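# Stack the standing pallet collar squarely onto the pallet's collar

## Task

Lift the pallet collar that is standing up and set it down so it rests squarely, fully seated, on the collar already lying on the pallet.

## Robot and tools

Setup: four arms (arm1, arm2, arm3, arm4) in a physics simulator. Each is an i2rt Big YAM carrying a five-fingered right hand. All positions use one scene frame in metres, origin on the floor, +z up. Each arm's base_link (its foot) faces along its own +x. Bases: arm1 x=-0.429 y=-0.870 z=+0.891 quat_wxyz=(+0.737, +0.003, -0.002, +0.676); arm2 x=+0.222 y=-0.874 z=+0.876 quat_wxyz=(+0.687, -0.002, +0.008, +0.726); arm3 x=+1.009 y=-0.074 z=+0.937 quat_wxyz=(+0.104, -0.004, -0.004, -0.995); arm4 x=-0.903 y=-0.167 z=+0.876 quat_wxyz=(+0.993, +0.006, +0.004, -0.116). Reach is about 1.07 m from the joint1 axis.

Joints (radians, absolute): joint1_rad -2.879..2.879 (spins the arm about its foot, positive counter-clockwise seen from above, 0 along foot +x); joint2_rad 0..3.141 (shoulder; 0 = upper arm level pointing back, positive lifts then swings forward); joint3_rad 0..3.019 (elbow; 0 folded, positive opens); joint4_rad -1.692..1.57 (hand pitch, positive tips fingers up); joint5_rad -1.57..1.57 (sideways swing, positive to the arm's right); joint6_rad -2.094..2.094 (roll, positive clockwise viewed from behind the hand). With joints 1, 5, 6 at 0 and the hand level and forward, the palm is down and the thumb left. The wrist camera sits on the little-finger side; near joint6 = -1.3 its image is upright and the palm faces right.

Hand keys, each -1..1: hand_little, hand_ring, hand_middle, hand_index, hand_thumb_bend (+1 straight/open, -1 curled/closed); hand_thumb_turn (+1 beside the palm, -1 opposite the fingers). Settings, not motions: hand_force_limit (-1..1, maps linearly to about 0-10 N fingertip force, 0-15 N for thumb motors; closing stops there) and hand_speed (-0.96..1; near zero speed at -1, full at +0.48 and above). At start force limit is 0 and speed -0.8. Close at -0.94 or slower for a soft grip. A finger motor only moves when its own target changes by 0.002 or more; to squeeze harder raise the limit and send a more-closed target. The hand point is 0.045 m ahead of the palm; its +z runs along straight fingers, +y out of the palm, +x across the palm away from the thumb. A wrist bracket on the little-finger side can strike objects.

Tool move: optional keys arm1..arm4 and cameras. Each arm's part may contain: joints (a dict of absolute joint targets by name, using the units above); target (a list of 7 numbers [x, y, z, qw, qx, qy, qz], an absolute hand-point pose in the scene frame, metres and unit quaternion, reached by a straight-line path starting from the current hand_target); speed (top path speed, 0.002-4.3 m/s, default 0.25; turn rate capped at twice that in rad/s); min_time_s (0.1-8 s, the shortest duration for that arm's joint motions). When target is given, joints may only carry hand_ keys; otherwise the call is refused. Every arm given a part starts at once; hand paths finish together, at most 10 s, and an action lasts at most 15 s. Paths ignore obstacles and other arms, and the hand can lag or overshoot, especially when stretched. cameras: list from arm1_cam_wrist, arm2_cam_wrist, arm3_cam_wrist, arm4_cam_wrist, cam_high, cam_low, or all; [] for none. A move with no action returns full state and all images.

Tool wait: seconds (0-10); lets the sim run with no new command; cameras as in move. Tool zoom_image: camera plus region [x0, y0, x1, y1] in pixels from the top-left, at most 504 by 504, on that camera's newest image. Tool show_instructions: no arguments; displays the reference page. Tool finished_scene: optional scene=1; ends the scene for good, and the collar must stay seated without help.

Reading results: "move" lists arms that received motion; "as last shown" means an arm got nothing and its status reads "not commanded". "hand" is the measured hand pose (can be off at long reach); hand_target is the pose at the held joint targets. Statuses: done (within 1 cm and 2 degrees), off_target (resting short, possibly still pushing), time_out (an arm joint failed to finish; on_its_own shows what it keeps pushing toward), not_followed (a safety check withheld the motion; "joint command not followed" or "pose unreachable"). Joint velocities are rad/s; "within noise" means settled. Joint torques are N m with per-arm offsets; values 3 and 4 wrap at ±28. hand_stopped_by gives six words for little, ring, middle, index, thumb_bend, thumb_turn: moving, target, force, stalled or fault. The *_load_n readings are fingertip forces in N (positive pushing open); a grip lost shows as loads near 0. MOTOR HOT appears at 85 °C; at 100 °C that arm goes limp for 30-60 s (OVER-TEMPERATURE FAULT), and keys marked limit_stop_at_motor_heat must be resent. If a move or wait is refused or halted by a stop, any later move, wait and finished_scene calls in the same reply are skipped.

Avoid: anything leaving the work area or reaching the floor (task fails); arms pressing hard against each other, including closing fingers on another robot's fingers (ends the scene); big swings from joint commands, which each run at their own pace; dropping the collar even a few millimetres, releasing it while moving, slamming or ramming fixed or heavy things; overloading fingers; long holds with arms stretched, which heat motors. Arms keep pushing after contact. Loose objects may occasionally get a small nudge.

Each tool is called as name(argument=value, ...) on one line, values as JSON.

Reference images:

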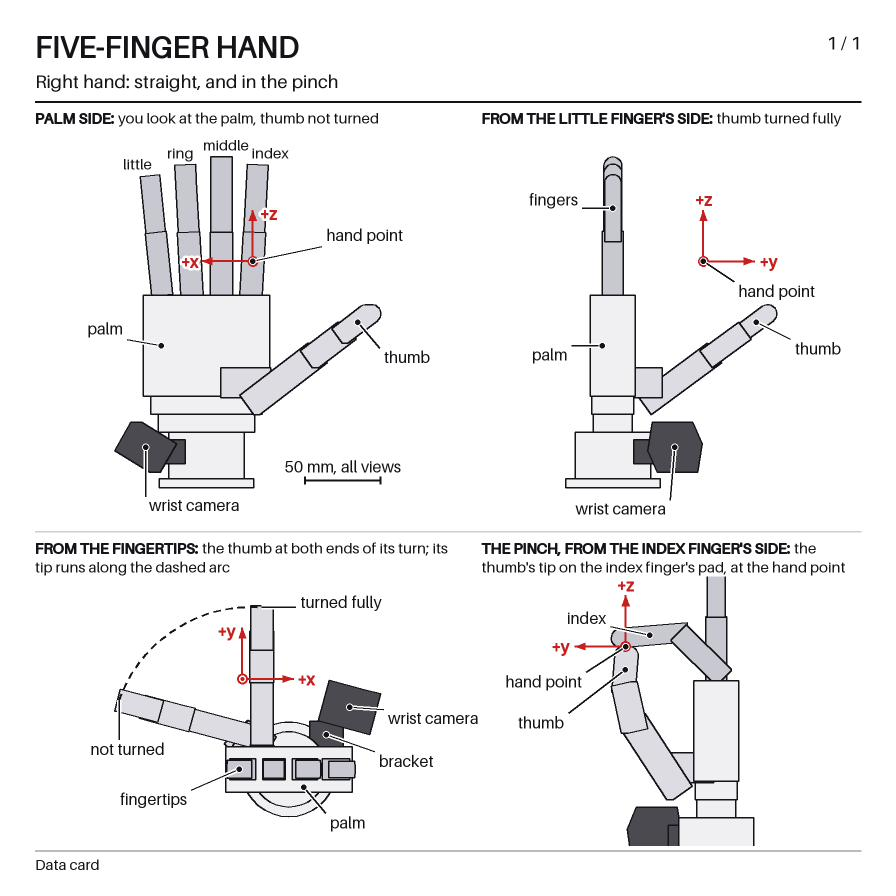

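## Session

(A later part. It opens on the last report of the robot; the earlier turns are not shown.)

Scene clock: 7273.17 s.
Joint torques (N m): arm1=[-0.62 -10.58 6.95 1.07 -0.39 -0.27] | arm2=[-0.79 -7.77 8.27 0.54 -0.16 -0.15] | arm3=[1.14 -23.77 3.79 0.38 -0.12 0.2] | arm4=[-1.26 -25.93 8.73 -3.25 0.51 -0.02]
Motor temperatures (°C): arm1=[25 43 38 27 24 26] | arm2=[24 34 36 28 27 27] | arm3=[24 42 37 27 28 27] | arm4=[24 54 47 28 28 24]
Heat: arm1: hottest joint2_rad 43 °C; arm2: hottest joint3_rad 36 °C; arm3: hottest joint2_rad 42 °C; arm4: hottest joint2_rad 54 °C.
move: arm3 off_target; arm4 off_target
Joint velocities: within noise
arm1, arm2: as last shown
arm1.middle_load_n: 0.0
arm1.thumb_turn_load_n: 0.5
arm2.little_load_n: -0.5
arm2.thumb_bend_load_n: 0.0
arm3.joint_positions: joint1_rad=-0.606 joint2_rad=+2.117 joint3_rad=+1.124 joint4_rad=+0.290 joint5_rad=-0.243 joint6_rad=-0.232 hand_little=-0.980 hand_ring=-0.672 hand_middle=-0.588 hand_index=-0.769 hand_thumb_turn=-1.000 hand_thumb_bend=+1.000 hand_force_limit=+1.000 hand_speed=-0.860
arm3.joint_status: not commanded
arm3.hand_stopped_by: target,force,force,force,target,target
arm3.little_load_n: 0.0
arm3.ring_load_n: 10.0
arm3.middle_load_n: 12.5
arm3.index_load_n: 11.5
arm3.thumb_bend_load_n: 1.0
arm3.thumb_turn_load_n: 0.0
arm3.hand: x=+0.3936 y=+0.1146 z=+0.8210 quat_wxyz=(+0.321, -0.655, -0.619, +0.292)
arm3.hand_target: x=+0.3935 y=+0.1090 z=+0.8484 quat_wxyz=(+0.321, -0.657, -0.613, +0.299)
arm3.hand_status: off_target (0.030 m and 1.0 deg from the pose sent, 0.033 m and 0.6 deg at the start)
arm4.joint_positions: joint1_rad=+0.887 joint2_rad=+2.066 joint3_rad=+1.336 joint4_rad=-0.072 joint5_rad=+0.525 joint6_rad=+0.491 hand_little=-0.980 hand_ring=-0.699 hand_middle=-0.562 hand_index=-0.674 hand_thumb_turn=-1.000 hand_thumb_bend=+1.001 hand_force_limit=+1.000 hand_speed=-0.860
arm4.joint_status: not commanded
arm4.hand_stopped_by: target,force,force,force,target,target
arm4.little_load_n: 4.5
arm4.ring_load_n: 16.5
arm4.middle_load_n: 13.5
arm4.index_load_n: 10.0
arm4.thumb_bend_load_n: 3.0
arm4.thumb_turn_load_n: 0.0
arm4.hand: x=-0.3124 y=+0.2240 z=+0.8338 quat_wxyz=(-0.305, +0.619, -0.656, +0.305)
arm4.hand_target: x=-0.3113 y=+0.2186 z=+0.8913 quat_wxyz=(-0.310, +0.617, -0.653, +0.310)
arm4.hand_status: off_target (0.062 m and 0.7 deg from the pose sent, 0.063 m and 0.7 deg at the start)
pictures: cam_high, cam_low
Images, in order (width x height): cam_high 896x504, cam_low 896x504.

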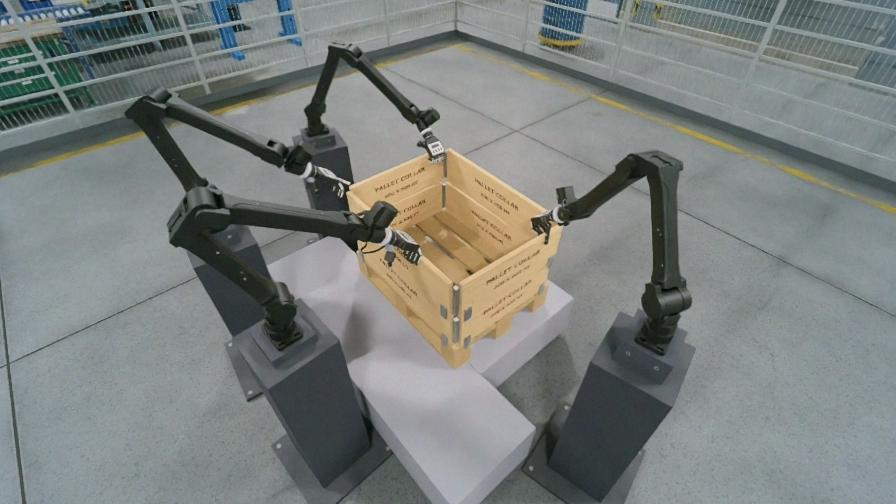

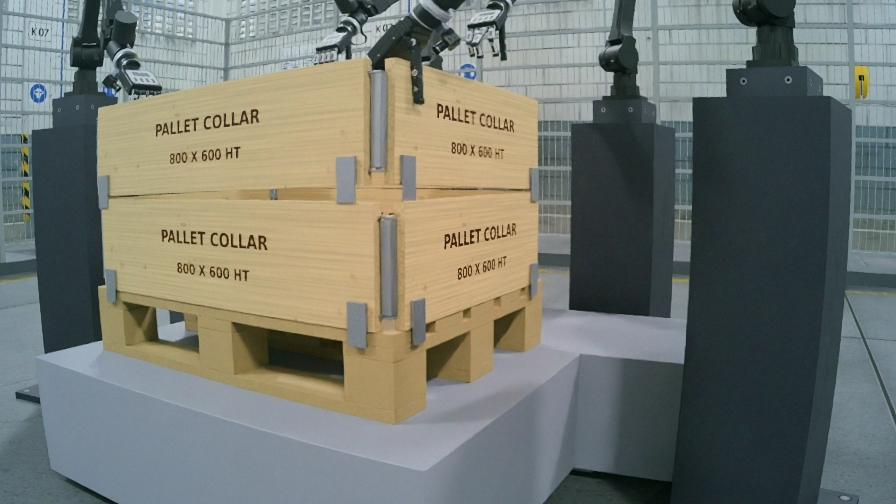

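move(arm4={"target": [-0.328, 0.2186, 0.910, -0.307, 0.629, -0.642, 0.313], "speed": 0.04}, arm3={"target": [0.378, 0.109, 0.860, 0.3153, -0.6464, -0.6243, 0.3043], "speed": 0.04})

move(arm4={"target": [-0.340, 0.2186, 0.915, -0.307, 0.629, -0.642, 0.313], "speed": 0.04}, arm3={"target": [0.366, 0.109, 0.860, 0.3153, -0.6464, -0.6243, 0.3043], "speed": 0.04}, cameras=["cam_low", "cam_high"])

zoom_image(camera="cam_low", region=[320, 130, 440, 230])

Scene clock: 7295.33 s.
Joint torques (N m): arm1=[-0.62 -10.75 7.04 1.1 -0.43 -0.26] | arm2=[-0.62 -7.77 8.31 0.55 -0.16 -0.16] | arm3=[1.32 -23.65 5.87 0.43 -0.52 0.21] | arm4=[0.21 -28.28 6.53 -3.32 0.73 -0.23]
Motor temperatures (°C): arm1=[25 42 38 27 24 26] | arm2=[24 34 36 28 27 27] | arm3=[24 40 36 27 28 27] | arm4=[24 56 47 29 28 24]
Heat: arm1: hottest joint2_rad 42 °C; arm2: hottest joint3_rad 36 °C; arm3: hottest joint2_rad 40 °C; arm4: hottest joint2_rad 56 °C.
move: arm3 off_target; arm4 off_target
Joint velocities: within noise
arm1.joint_positions: joint1_rad=-0.601 joint2_rad=+1.380 joint3_rad=+0.857 joint4_rad=-0.256 joint5_rad=-0.484 joint6_rad=-0.420 hand_little=+0.000 hand_ring=+0.000 hand_middle=+1.000 hand_index=+0.000 hand_thumb_turn=-1.000 hand_thumb_bend=+1.000 hand_force_limit=+1.000 hand_speed=-0.400
arm1.joint_status: not commanded
arm1.hand_stopped_by: target,target,fault,target,target,target
arm1.little_load_n: 0.0
arm1.ring_load_n: 0.0
arm1.middle_load_n: 0.0
arm1.index_load_n: 0.0
arm1.thumb_bend_load_n: 0.0
arm1.thumb_turn_load_n: -0.5
arm1.hand: x=-0.2003 y=-0.4447 z=+0.9979 quat_wxyz=(-0.438, +0.899, -0.028, +0.008)
arm1.hand_target: x=-0.2000 y=-0.4499 z=+0.9999 quat_wxyz=(-0.438, +0.899, -0.023, +0.011)
arm1.hand_status: not commanded
arm2.joint_positions: joint1_rad=-0.253 joint2_rad=+1.170 joint3_rad=+0.696 joint4_rad=-0.174 joint5_rad=-0.125 joint6_rad=-0.099 hand_little=+0.000 hand_ring=+0.000 hand_middle=+0.000 hand_index=+0.000 hand_thumb_turn=-1.000 hand_thumb_bend=+1.000 hand_force_limit=+1.000 hand_speed=-0.600
arm2.joint_status: not commanded
arm2.hand_stopped_by: target,target,target,target,target,target
arm2.little_load_n: 0.0
arm2.ring_load_n: 0.0
arm2.middle_load_n: 0.0
arm2.index_load_n: 0.0
arm2.thumb_bend_load_n: 0.0
arm2.thumb_turn_load_n: -0.5
arm2.hand: x=+0.2640 y=-0.4234 z=+0.9914 quat_wxyz=(-0.442, +0.897, -0.018, +0.007)
arm2.hand_target: x=+0.2699 y=-0.4299 z=+0.9897 quat_wxyz=(-0.438, +0.899, -0.020, +0.011)
arm2.hand_status: not commanded
arm3.joint_positions: joint1_rad=-0.603 joint2_rad=+2.117 joint3_rad=+1.151 joint4_rad=+0.230 joint5_rad=-0.256 joint6_rad=-0.253 hand_little=-0.980 hand_ring=-0.672 hand_middle=-0.588 hand_index=-0.769 hand_thumb_turn=-1.000 hand_thumb_bend=+1.000 hand_force_limit=+1.000 hand_speed=-0.860
arm3.joint_status: not commanded
arm3.hand_stopped_by: target,force,force,force,target,target
arm3.little_load_n: 0.0
arm3.ring_load_n: 3.5
arm3.middle_load_n: 11.0
arm3.index_load_n: 10.5
arm3.thumb_bend_load_n: 1.5
arm3.thumb_turn_load_n: 0.5
arm3.hand: x=+0.3919 y=+0.1122 z=+0.8219 quat_wxyz=(+0.307, -0.651, -0.631, +0.289)
arm3.hand_target: x=+0.3781 y=+0.1090 z=+0.8589 quat_wxyz=(+0.316, -0.646, -0.624, +0.305)
arm3.hand_status: off_target (0.041 m and 2.2 deg from the pose sent, 0.042 m and 1.9 deg at the start)
arm4.joint_positions: joint1_rad=+0.887 joint2_rad=+2.062 joint3_rad=+1.336 joint4_rad=-0.080 joint5_rad=+0.525 joint6_rad=+0.491 hand_little=-0.980 hand_ring=-0.699 hand_middle=-0.562 hand_index=-0.674 hand_thumb_turn=-1.000 hand_thumb_bend=+1.001 hand_force_limit=+1.000 hand_speed=-0.860
arm4.joint_status: not commanded
arm4.hand_stopped_by: target,force,force,force,target,target
arm4.little_load_n: 5.0
arm4.ring_load_n: 17.5
arm4.middle_load_n: 14.0
arm4.index_load_n: 9.5
arm4.thumb_bend_load_n: 3.5
arm4.thumb_turn_load_n: 0.0
arm4.hand: x=-0.3131 y=+0.2234 z=+0.8354 quat_wxyz=(-0.304, +0.619, -0.657, +0.305)
arm4.hand_target: x=-0.3244 y=+0.2201 z=+0.9028 quat_wxyz=(-0.309, +0.628, -0.642, +0.313)
arm4.hand_status: off_target (0.076 m and 2.2 deg from the pose sent, 0.078 m and 2.2 deg at the start)
pictures: none

Scene clock: 7296.33 s.
Joint torques (N m): arm1=[-0.56 -10.46 7.1 1.2 -0.44 -0.28] | arm2=[-0.73 -7.65 8.27 0.53 -0.15 -0.15] | arm3=[1.44 -22.48 7.16 0.72 -0.38 0.34] | arm4=[1.55 -28.86 6.48 -3.37 0.74 -0.04]
Motor temperatures (°C): arm1=[25 42 38 27 24 26] | arm2=[24 34 36 28 27 27] | arm3=[24 40 36 27 28 27] | arm4=[24 57 47 29 28 24]
Heat: arm1: hottest joint2_rad 42 °C; arm2: hottest joint3_rad 36 °C; arm3: hottest joint2_rad 40 °C; arm4: hottest joint2_rad 57 °C.
move: arm3 off_target; arm4 off_target
Joint velocities: within noise
arm1, arm2: as last shown
arm1.thumb_turn_load_n: 0.0
arm2.thumb_turn_load_n: 0.0
arm3.joint_positions: joint1_rad=-0.598 joint2_rad=+2.117 joint3_rad=+1.170 joint4_rad=+0.206 joint5_rad=-0.255 joint6_rad=-0.261 hand_little=-0.980 hand_ring=-0.672 hand_middle=-0.588 hand_index=-0.769 hand_thumb_turn=-1.000 hand_thumb_bend=+1.000 hand_force_limit=+1.000 hand_speed=-0.860
arm3.joint_status: not commanded
arm3.hand_stopped_by: target,force,force,force,target,target
arm3.little_load_n: 0.0
arm3.ring_load_n: 3.5
arm3.middle_load_n: 11.0
arm3.index_load_n: 10.5
arm3.thumb_bend_load_n: 1.5
arm3.thumb_turn_load_n: 1.0
arm3.hand: x=+0.3869 y=+0.1118 z=+0.8251 quat_wxyz=(+0.306, -0.648, -0.636, +0.287)
arm3.hand_target: x=+0.3668 y=+0.1087 z=+0.8597 quat_wxyz=(+0.316, -0.646, -0.625, +0.305)
arm3.hand_status: off_target (0.041 m and 2.6 deg from the pose sent, 0.046 m and 2.2 deg at the start)
arm4.joint_positions: joint1_rad=+0.883 joint2_rad=+2.042 joint3_rad=+1.310 joint4_rad=-0.085 joint5_rad=+0.532 joint6_rad=+0.480 hand_little=-0.979 hand_ring=-0.699 hand_middle=-0.562 hand_index=-0.674 hand_thumb_turn=-1.000 hand_thumb_bend=+1.001 hand_force_limit=+1.000 hand_speed=-0.860
arm4.joint_status: not commanded
arm4.hand_stopped_by: target,force,force,force,target,target
arm4.little_load_n: 12.0
arm4.ring_load_n: 22.0
arm4.middle_load_n: 16.0
arm4.index_load_n: 8.0
arm4.thumb_bend_load_n: 4.0
arm4.thumb_turn_load_n: -7.0
arm4.hand: x=-0.3193 y=+0.2130 z=+0.8365 quat_wxyz=(-0.295, +0.623, -0.655, +0.310)
arm4.hand_target: x=-0.3359 y=+0.2196 z=+0.9069 quat_wxyz=(-0.309, +0.629, -0.642, +0.313)
arm4.hand_status: off_target (0.081 m and 2.2 deg from the pose sent, 0.084 m and 2.2 deg at the start)
pictures: cam_high, cam_low
Images, in order (width x height): cam_high 896x504, cam_low 896x504.

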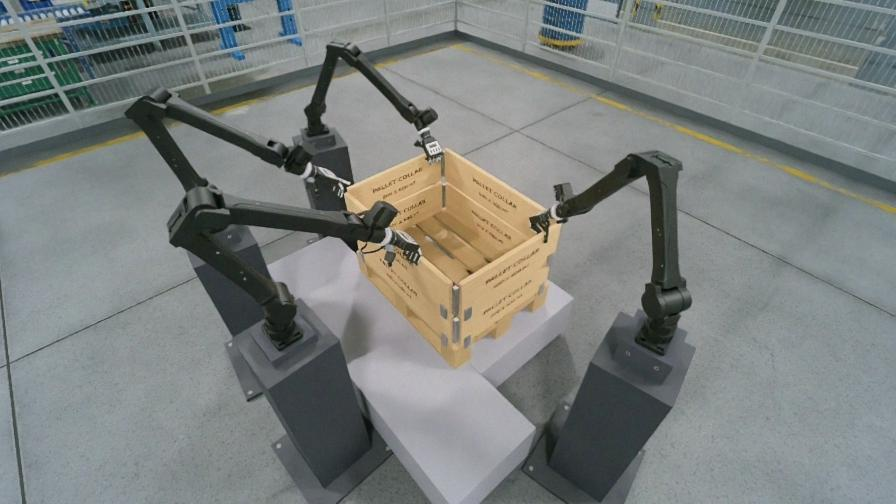

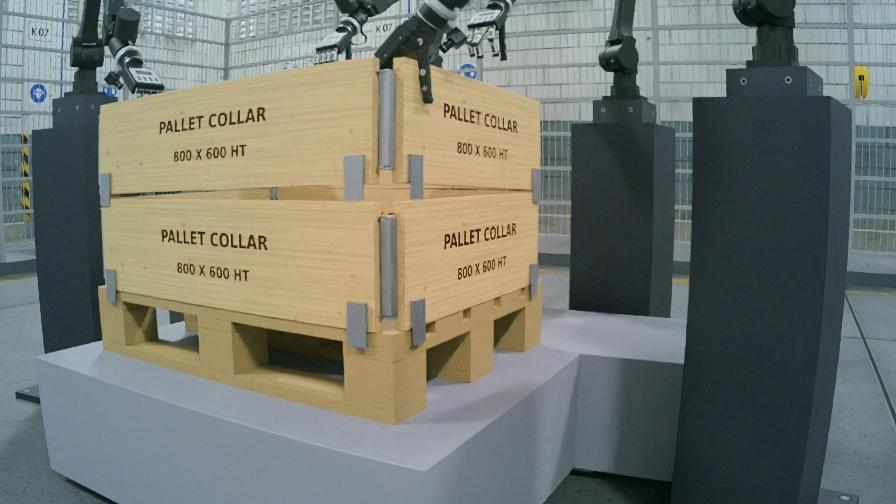

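Scaled by 4.200.

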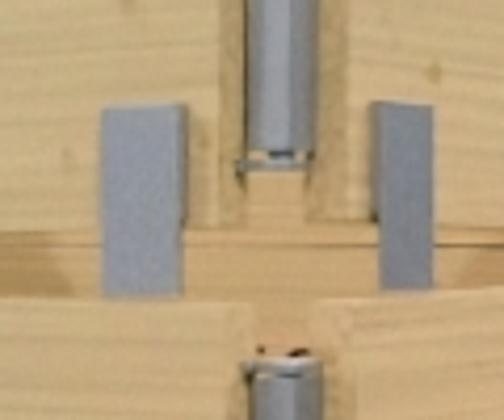

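zoom_image(camera="cam_high", region=[410, 250, 500, 340])

zoom_image(camera="cam_low", region=[480, 80, 580, 230])

zoom_image(camera="cam_high", region=[400, 140, 490, 230])

zoom_image(camera="cam_low", region=[80, 80, 180, 230])

Scaled by 5.600.

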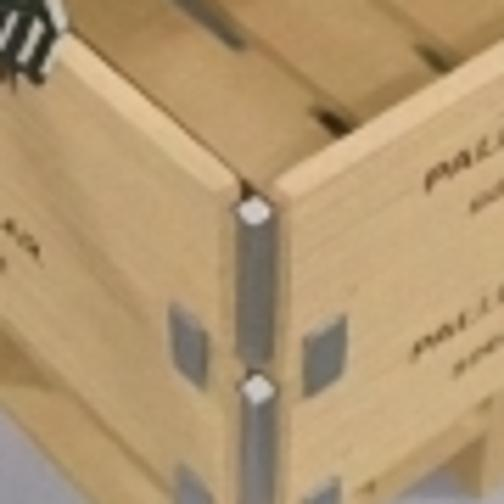

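Scaled by 3.360.

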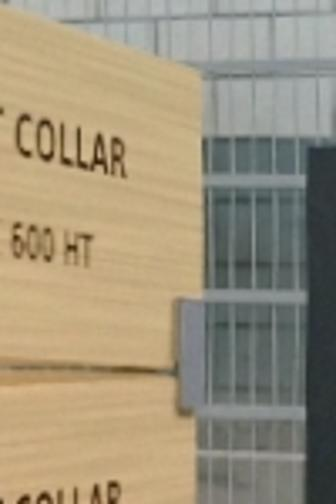

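Scaled by 5.600.

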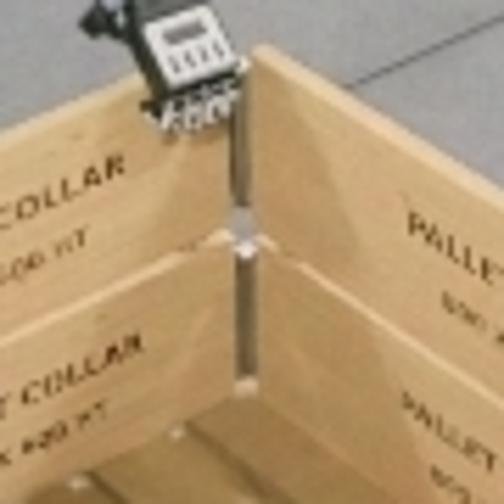

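Scaled by 3.360.

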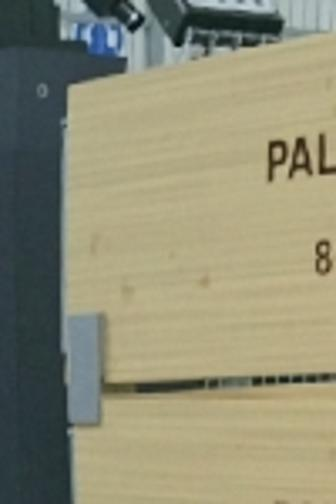

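move(arm4={"target": [-0.337, 0.235, 0.922, -0.307, 0.629, -0.642, 0.313], "speed": 0.04}, arm3={"target": [0.366, 0.116, 0.866, 0.3153, -0.6464, -0.6243, 0.3043], "speed": 0.04}, cameras=["cam_low", "cam_high"])

zoom_image(camera="cam_low", region=[320, 130, 440, 230])

zoom_image(camera="cam_high", region=[410, 250, 500, 340])

zoom_image(camera="cam_low", region=[480, 80, 580, 230])

zoom_image(camera="cam_high", region=[400, 140, 490, 230])

zoom_image(camera="cam_high", region=[520, 200, 580, 320])

Scene clock: 7365.80 s.
Joint torques (N m): arm1=[-0.85 -10.05 7.04 1.09 -0.44 -0.3] | arm2=[-0.56 -7.82 8.31 0.54 -0.15 -0.15] | arm3=[0.67 -23.12 7.27 0.64 -0.57 0.32] | arm4=[2.78 -27.58 9.89 -4.31 1.12 0.11]
Motor temperatures (°C): arm1=[25 41 38 27 24 26] | arm2=[24 33 36 28 27 27] | arm3=[24 40 41 26 28 28] | arm4=[24 71 47 29 28 24]
Heat: arm1: hottest joint2_rad 41 °C; arm2: hottest joint3_rad 36 °C; arm3: hottest joint3_rad 41 °C; arm4: hottest joint2_rad 71 °C.
move: arm3 off_target; arm4 off_target
Joint velocities: within noise
arm1, arm2: as last shown
arm1.middle_load_n: -0.5
arm3.joint_positions: joint1_rad=-0.598 joint2_rad=+2.117 joint3_rad=+1.178 joint4_rad=+0.189 joint5_rad=-0.258 joint6_rad=-0.267 hand_little=-0.980 hand_ring=-0.672 hand_middle=-0.588 hand_index=-0.769 hand_thumb_turn=-1.000 hand_thumb_bend=+1.000 hand_force_limit=+1.000 hand_speed=-0.860
arm3.joint_status: not commanded
arm3.hand_stopped_by: target,force,force,force,target,target
arm3.little_load_n: 0.0
arm3.ring_load_n: 2.5
arm3.middle_load_n: 10.5
arm3.index_load_n: 10.0
arm3.thumb_bend_load_n: 1.5
arm3.thumb_turn_load_n: 1.5
arm3.hand: x=+0.3865 y=+0.1117 z=+0.8256 quat_wxyz=(+0.302, -0.648, -0.639, +0.286)
arm3.hand_target: x=+0.3668 y=+0.1157 z=+0.8656 quat_wxyz=(+0.316, -0.646, -0.625, +0.305)
arm3.hand_status: off_target (0.046 m and 3.1 deg from the pose sent, 0.046 m and 2.6 deg at the start)
arm4.joint_positions: joint1_rad=+0.883 joint2_rad=+2.041 joint3_rad=+1.313 joint4_rad=-0.099 joint5_rad=+0.535 joint6_rad=+0.480 hand_little=-0.979 hand_ring=-0.699 hand_middle=-0.562 hand_index=-0.674 hand_thumb_turn=-1.000 hand_thumb_bend=+1.001 hand_force_limit=+1.000 hand_speed=-0.860
arm4.joint_status: not commanded
arm4.hand_stopped_by: target,force,force,force,target,target
arm4.little_load_n: 13.5
arm4.ring_load_n: 22.5
arm4.middle_load_n: 16.0
arm4.index_load_n: 7.0
arm4.thumb_bend_load_n: 4.5
arm4.thumb_turn_load_n: -7.0
arm4.hand: x=-0.3205 y=+0.2114 z=+0.8360 quat_wxyz=(-0.290, +0.624, -0.655, +0.311)
arm4.hand_target: x=-0.3346 y=+0.2346 z=+0.9151 quat_wxyz=(-0.310, +0.629, -0.641, +0.313)
arm4.hand_status: off_target (0.091 m and 2.5 deg from the pose sent, 0.090 m and 2.2 deg at the start)
pictures: cam_high, cam_low
Images, in order (width x height): cam_high 896x504, cam_low 896x504.

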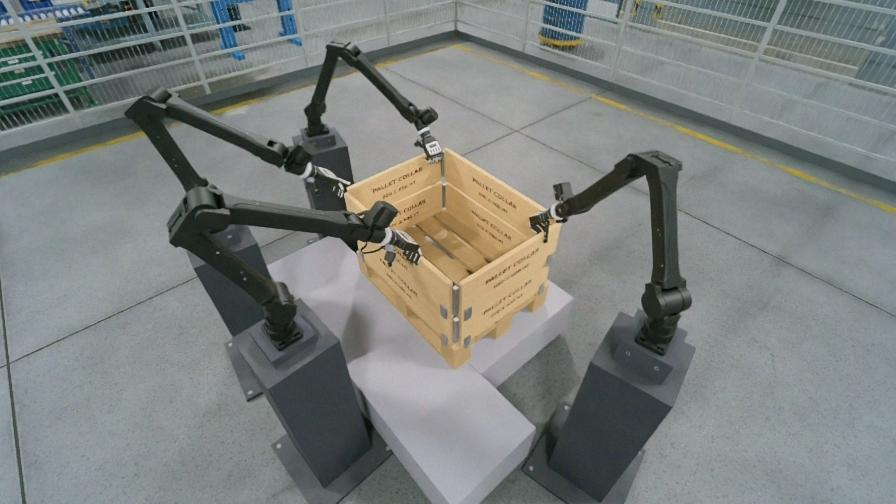

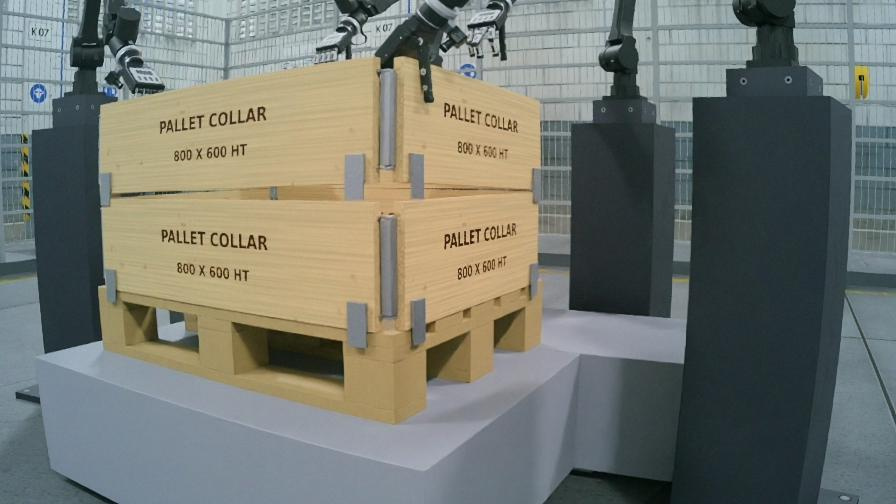

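Scaled by 4.200.

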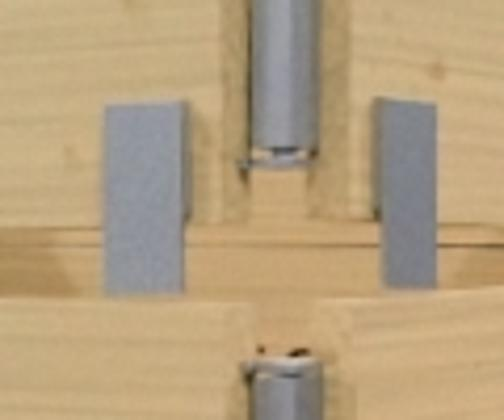

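Scaled by 5.600.

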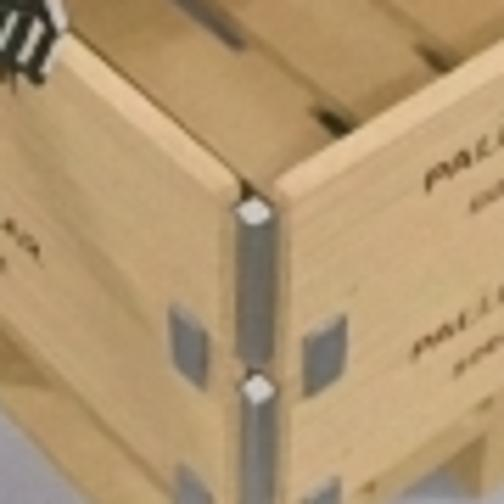

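Scaled by 3.360.

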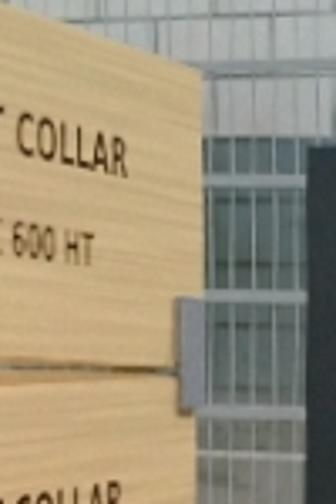

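Scaled by 5.600.

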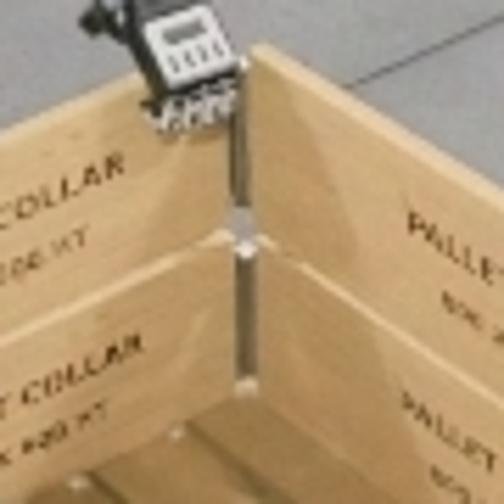

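Scaled by 4.200.

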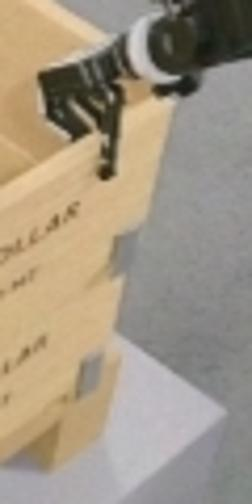

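move(arm4={"target": [-0.337, 0.232, 0.870, -0.307, 0.629, -0.642, 0.313], "speed": 0.04}, arm3={"target": [0.366, 0.116, 0.835, 0.3153, -0.6464, -0.6243, 0.3043], "speed": 0.03}, cameras=["cam_low", "cam_high"])

zoom_image(camera="cam_low", region=[320, 130, 440, 230])

zoom_image(camera="cam_low", region=[80, 80, 180, 230])

Scene clock: 7381.63 s.
Joint torques (N m): arm1=[-0.62 -10.34 7.02 1.24 -0.46 -0.27] | arm2=[-0.67 -7.77 8.27 0.57 -0.15 -0.15] | arm3=[0.79 -19.25 7.21 2.25 -0.5 0.33] | arm4=[2.49 -22.53 7.06 -1.21 1.04 0.13]
Motor temperatures (°C): arm1=[25 41 38 27 24 26] | arm2=[24 33 36 28 27 27] | arm3=[24 40 40 26 28 28] | arm4=[24 72 47 29 29 24]
Heat: arm1: hottest joint2_rad 41 °C; arm2: hottest joint3_rad 36 °C; arm3: hottest joint2_rad 40 °C; arm4: hottest joint2_rad 72 °C.
move: arm3 off_target; arm4 off_target
Joint velocities: within noise
arm1, arm2: as last shown
arm1.middle_load_n: 0.0
arm3.joint_positions: joint1_rad=-0.600 joint2_rad=+2.131 joint3_rad=+1.179 joint4_rad=+0.206 joint5_rad=-0.260 joint6_rad=-0.270 hand_little=-0.980 hand_ring=-0.672 hand_middle=-0.588 hand_index=-0.769 hand_thumb_turn=-1.000 hand_thumb_bend=+1.000 hand_force_limit=+1.000 hand_speed=-0.860
arm3.joint_status: not commanded
arm3.hand_stopped_by: target,force,force,force,target,target
arm3.little_load_n: 0.0
arm3.ring_load_n: 2.5
arm3.middle_load_n: 10.0
arm3.index_load_n: 8.5
arm3.thumb_bend_load_n: 1.5
arm3.thumb_turn_load_n: 1.0
arm3.hand: x=+0.3855 y=+0.1131 z=+0.8202 quat_wxyz=(+0.304, -0.646, -0.639, +0.287)
arm3.hand_target: x=+0.3667 y=+0.1158 z=+0.8355 quat_wxyz=(+0.315, -0.646, -0.625, +0.304)
arm3.hand_status: off_target (0.025 m and 2.9 deg from the pose sent, 0.023 m and 3.1 deg at the start)
arm4.joint_positions: joint1_rad=+0.888 joint2_rad=+2.045 joint3_rad=+1.307 joint4_rad=-0.069 joint5_rad=+0.536 joint6_rad=+0.476 hand_little=-0.979 hand_ring=-0.699 hand_middle=-0.562 hand_index=-0.674 hand_thumb_turn=-1.000 hand_thumb_bend=+1.001 hand_force_limit=+1.000 hand_speed=-0.860
arm4.joint_status: not commanded
arm4.hand_stopped_by: target,force,force,force,target,target
arm4.little_load_n: 10.5
arm4.ring_load_n: 20.5
arm4.middle_load_n: 15.5
arm4.index_load_n: 8.0
arm4.thumb_bend_load_n: 3.5
arm4.thumb_turn_load_n: -5.5
arm4.hand: x=-0.3194 y=+0.2155 z=+0.8356 quat_wxyz=(-0.299, +0.622, -0.653, +0.312)
arm4.hand_target: x=-0.3358 y=+0.2318 z=+0.8681 quat_wxyz=(-0.308, +0.629, -0.642, +0.313)
arm4.hand_status: off_target (0.042 m and 1.7 deg from the pose sent, 0.043 m and 2.5 deg at the start)
pictures: cam_high, cam_low
Images, in order (width x height): cam_high 896x504, cam_low 896x504.

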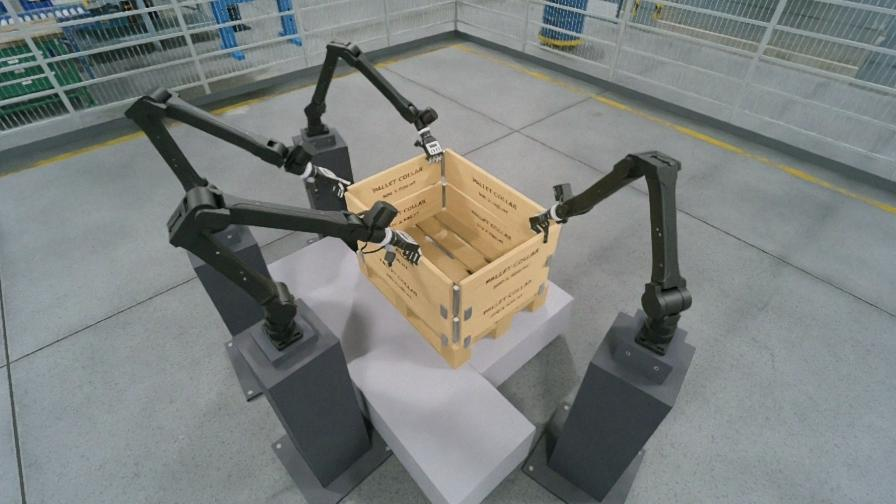

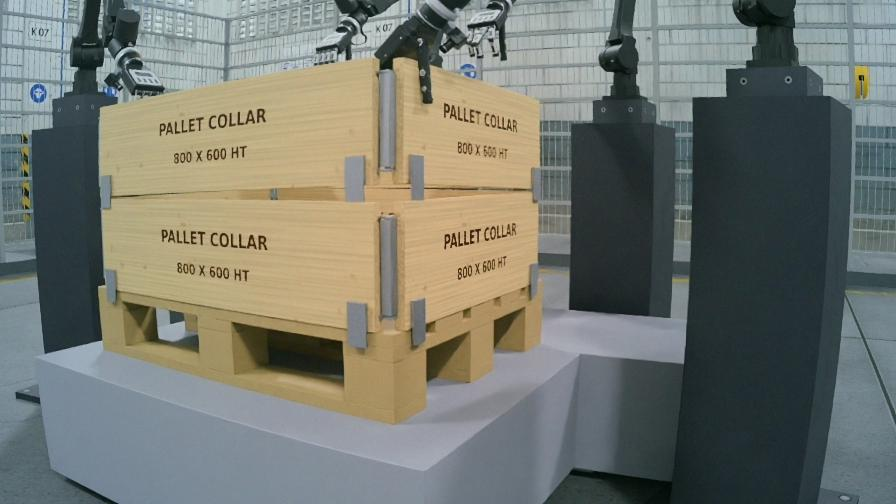

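Scaled by 4.200.

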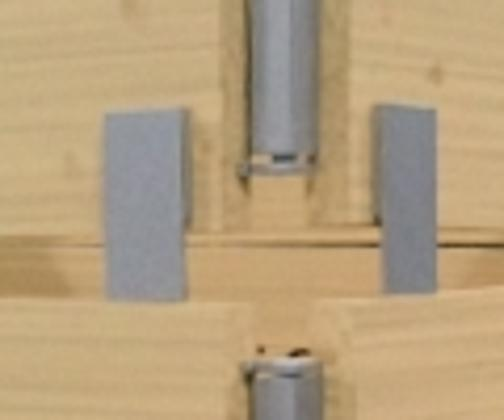

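Scaled by 3.360.

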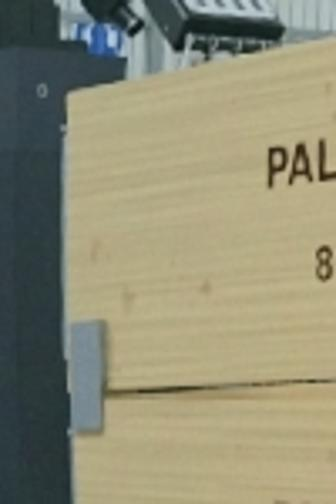

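move(arm4={"target": [-0.337, 0.252, 0.905, -0.307, 0.629, -0.642, 0.313], "speed": 0.05}, arm3={"target": [0.366, 0.125, 0.848, 0.3153, -0.6464, -0.6243, 0.3043], "speed": 0.03}, cameras=["cam_low"])

zoom_image(camera="cam_low", region=[320, 130, 440, 230])

move(arm4={"target": [-0.337, 0.252, 0.850, -0.307, 0.629, -0.642, 0.313], "speed": 0.05}, arm3={"target": [0.366, 0.125, 0.830, 0.3153, -0.6464, -0.6243, 0.3043], "speed": 0.03}, cameras=["cam_low", "cam_high"])

zoom_image(camera="cam_low", region=[320, 130, 440, 230])

zoom_image(camera="cam_low", region=[80, 80, 180, 230])

zoom_image(camera="cam_low", region=[480, 80, 580, 230])

Scene clock: 7430.83 s.
Joint torques (N m): arm1=[-0.38 -10.52 7.06 1.06 -0.46 -0.28] | arm2=[-0.79 -7.59 8.32 0.59 -0.15 -0.16] | arm3=[-0.03 -21.66 7.13 0.98 -0.48 0.24] | arm4=[3.19 -25.11 11.29 -3.44 1.27 0.26]
Motor temperatures (°C): arm1=[25 41 38 27 24 26] | arm2=[24 33 36 28 27 27] | arm3=[24 40 40 27 28 28] | arm4=[24 67 46 28 29 24]
Heat: arm1: hottest joint2_rad 41 °C; arm2: hottest joint3_rad 36 °C; arm3: hottest joint2_rad 40 °C; arm4: hottest joint2_rad 67 °C.
move: arm3 off_target; arm4 off_target
Joint velocities: within noise
arm1, arm2: as last shown
arm3.joint_positions: joint1_rad=-0.603 joint2_rad=+2.138 joint3_rad=+1.192 joint4_rad=+0.206 joint5_rad=-0.272 joint6_rad=-0.270 hand_little=-0.980 hand_ring=-0.672 hand_middle=-0.588 hand_index=-0.769 hand_thumb_turn=-1.000 hand_thumb_bend=+1.000 hand_force_limit=+1.000 hand_speed=-0.860
arm3.joint_status: not commanded
arm3.hand_stopped_by: target,force,force,force,target,target
arm3.little_load_n: 0.0
arm3.ring_load_n: 2.5
arm3.middle_load_n: 11.0
arm3.index_load_n: 10.0
arm3.thumb_bend_load_n: 1.5
arm3.thumb_turn_load_n: 1.0
arm3.hand: x=+0.3811 y=+0.1146 z=+0.8210 quat_wxyz=(+0.305, -0.643, -0.639, +0.292)
arm3.hand_target: x=+0.3665 y=+0.1249 z=+0.8482 quat_wxyz=(+0.316, -0.646, -0.625, +0.305)
arm3.hand_status: off_target (0.033 m and 2.5 deg from the pose sent, 0.036 m and 2.9 deg at the start)
arm4.joint_positions: joint1_rad=+0.903 joint2_rad=+2.045 joint3_rad=+1.321 joint4_rad=-0.109 joint5_rad=+0.547 joint6_rad=+0.484 hand_little=-0.979 hand_ring=-0.699 hand_middle=-0.562 hand_index=-0.674 hand_thumb_turn=-1.000 hand_thumb_bend=+1.001 hand_force_limit=+1.000 hand_speed=-0.860
arm4.joint_status: not commanded
arm4.hand_stopped_by: target,force,force,force,target,target
arm4.little_load_n: 13.5
arm4.ring_load_n: 22.5
arm4.middle_load_n: 16.5
arm4.index_load_n: 7.0
arm4.thumb_bend_load_n: 4.5
arm4.thumb_turn_load_n: -7.0
arm4.hand: x=-0.3260 y=+0.2217 z=+0.8364 quat_wxyz=(-0.290, +0.628, -0.651, +0.312)
arm4.hand_target: x=-0.3364 y=+0.2510 z=+0.9017 quat_wxyz=(-0.310, +0.629, -0.641, +0.313)
arm4.hand_status: off_target (0.076 m and 2.2 deg from the pose sent, 0.080 m and 1.7 deg at the start)
Images, in order (width x height): cam_low 896x504.

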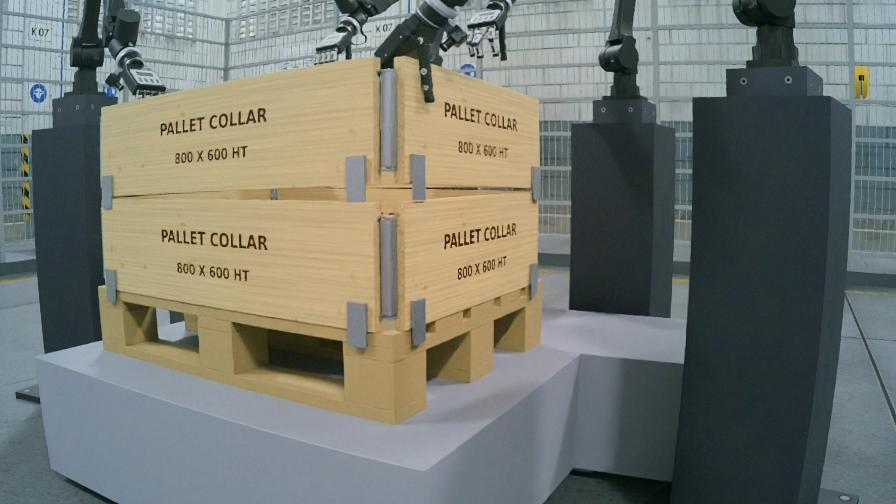

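Scaled by 4.200.

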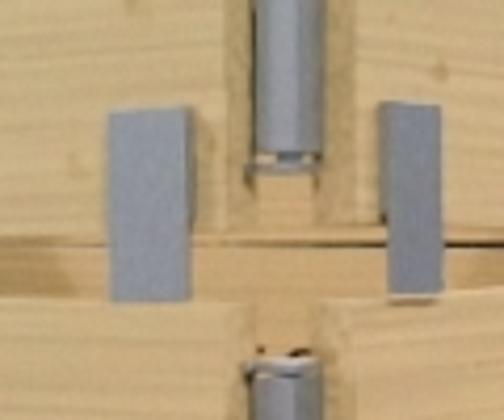

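Scene clock: 7432.37 s.
Joint torques (N m): arm1=[-0.85 -10.58 7.09 1.22 -0.42 -0.27] | arm2=[-0.62 -7.82 8.32 0.54 -0.14 -0.16] | arm3=[0.03 -19.78 6.68 2 -0.29 0.21] | arm4=[1.67 -22.48 8.81 -1.36 0.65 0.3]
Motor temperatures (°C): arm1=[25 41 38 27 24 26] | arm2=[24 33 36 28 27 27] | arm3=[24 40 40 27 28 28] | arm4=[24 66 47 28 29 24]
Heat: arm1: hottest joint2_rad 41 °C; arm2: hottest joint3_rad 36 °C; arm3: hottest joint2_rad 40 °C; arm4: hottest joint2_rad 66 °C.
move: arm3 off_target; arm4 off_target
Joint velocities: within noise
arm1, arm2: as last shown
arm3.joint_positions: joint1_rad=-0.604 joint2_rad=+2.151 joint3_rad=+1.201 joint4_rad=+0.213 joint5_rad=-0.277 joint6_rad=-0.266 hand_little=-0.980 hand_ring=-0.672 hand_middle=-0.588 hand_index=-0.769 hand_thumb_turn=-1.000 hand_thumb_bend=+1.000 hand_force_limit=+1.000 hand_speed=-0.860
arm3.joint_status: not commanded
arm3.hand_stopped_by: target,force,force,force,target,target
arm3.little_load_n: 0.0
arm3.ring_load_n: 3.0
arm3.middle_load_n: 11.0
arm3.index_load_n: 10.5
arm3.thumb_bend_load_n: 1.5
arm3.thumb_turn_load_n: 0.5
arm3.hand: x=+0.3782 y=+0.1152 z=+0.8176 quat_wxyz=(+0.304, -0.643, -0.637, +0.295)
arm3.hand_target: x=+0.3663 y=+0.1249 z=+0.8304 quat_wxyz=(+0.315, -0.646, -0.625, +0.305)
arm3.hand_status: off_target (0.020 m and 2.3 deg from the pose sent, 0.021 m and 2.5 deg at the start)
arm4.joint_positions: joint1_rad=+0.919 joint2_rad=+2.090 joint3_rad=+1.321 joint4_rad=-0.055 joint5_rad=+0.562 joint6_rad=+0.480 hand_little=-0.979 hand_ring=-0.699 hand_middle=-0.562 hand_index=-0.674 hand_thumb_turn=-1.000 hand_thumb_bend=+1.001 hand_force_limit=+1.000 hand_speed=-0.860
arm4.joint_status: not commanded
arm4.hand_stopped_by: target,force,force,force,target,target
arm4.little_load_n: 9.5
arm4.ring_load_n: 20.0
arm4.middle_load_n: 15.5
arm4.index_load_n: 8.5
arm4.thumb_bend_load_n: 3.5
arm4.thumb_turn_load_n: -4.0
arm4.hand: x=-0.3279 y=+0.2305 z=+0.8148 quat_wxyz=(-0.294, +0.629, -0.646, +0.317)
arm4.hand_target: x=-0.3367 y=+0.2516 z=+0.8488 quat_wxyz=(-0.308, +0.629, -0.642, +0.313)
arm4.hand_status: off_target (0.042 m and 1.7 deg from the pose sent, 0.035 m and 2.3 deg at the start)
pictures: cam_high, cam_low
Images, in order (width x height): cam_high 896x504, cam_low 896x504.

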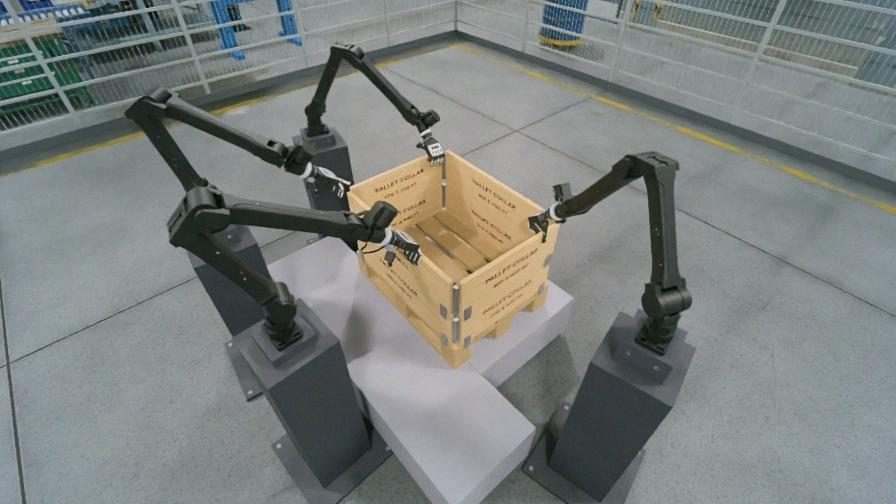

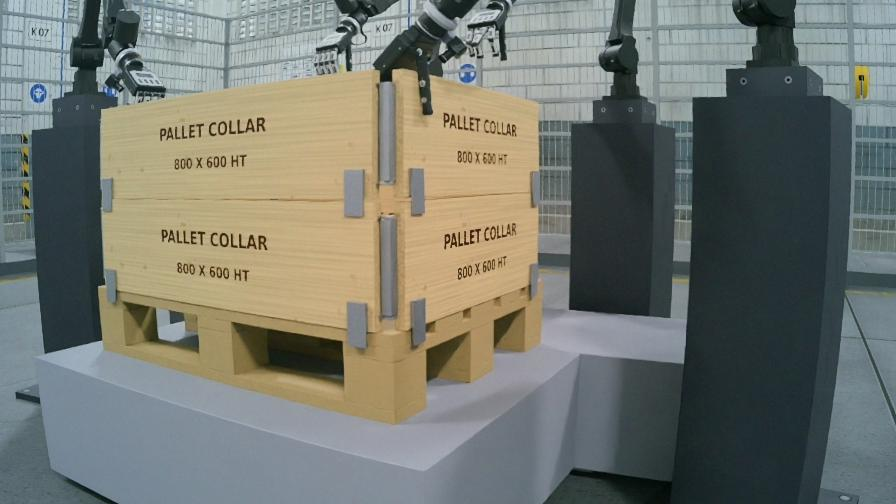

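Scaled by 4.200.

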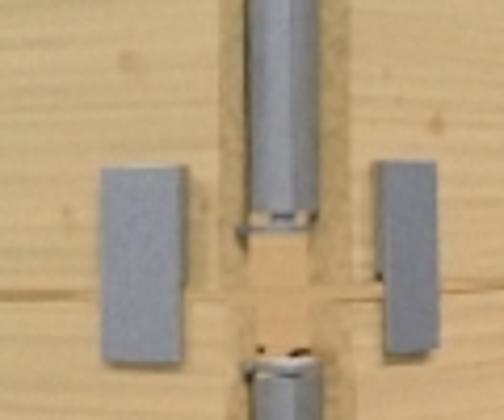

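Scaled by 3.360.

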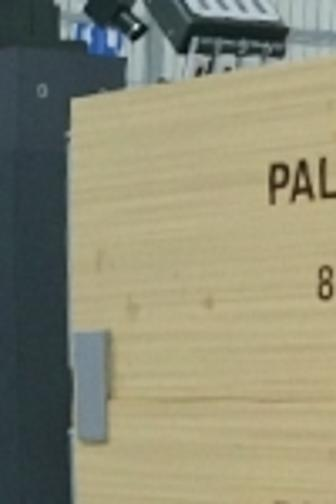

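Scaled by 3.360.

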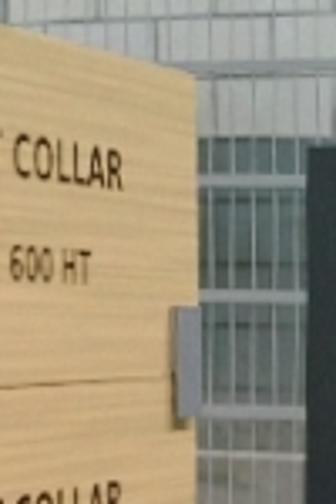

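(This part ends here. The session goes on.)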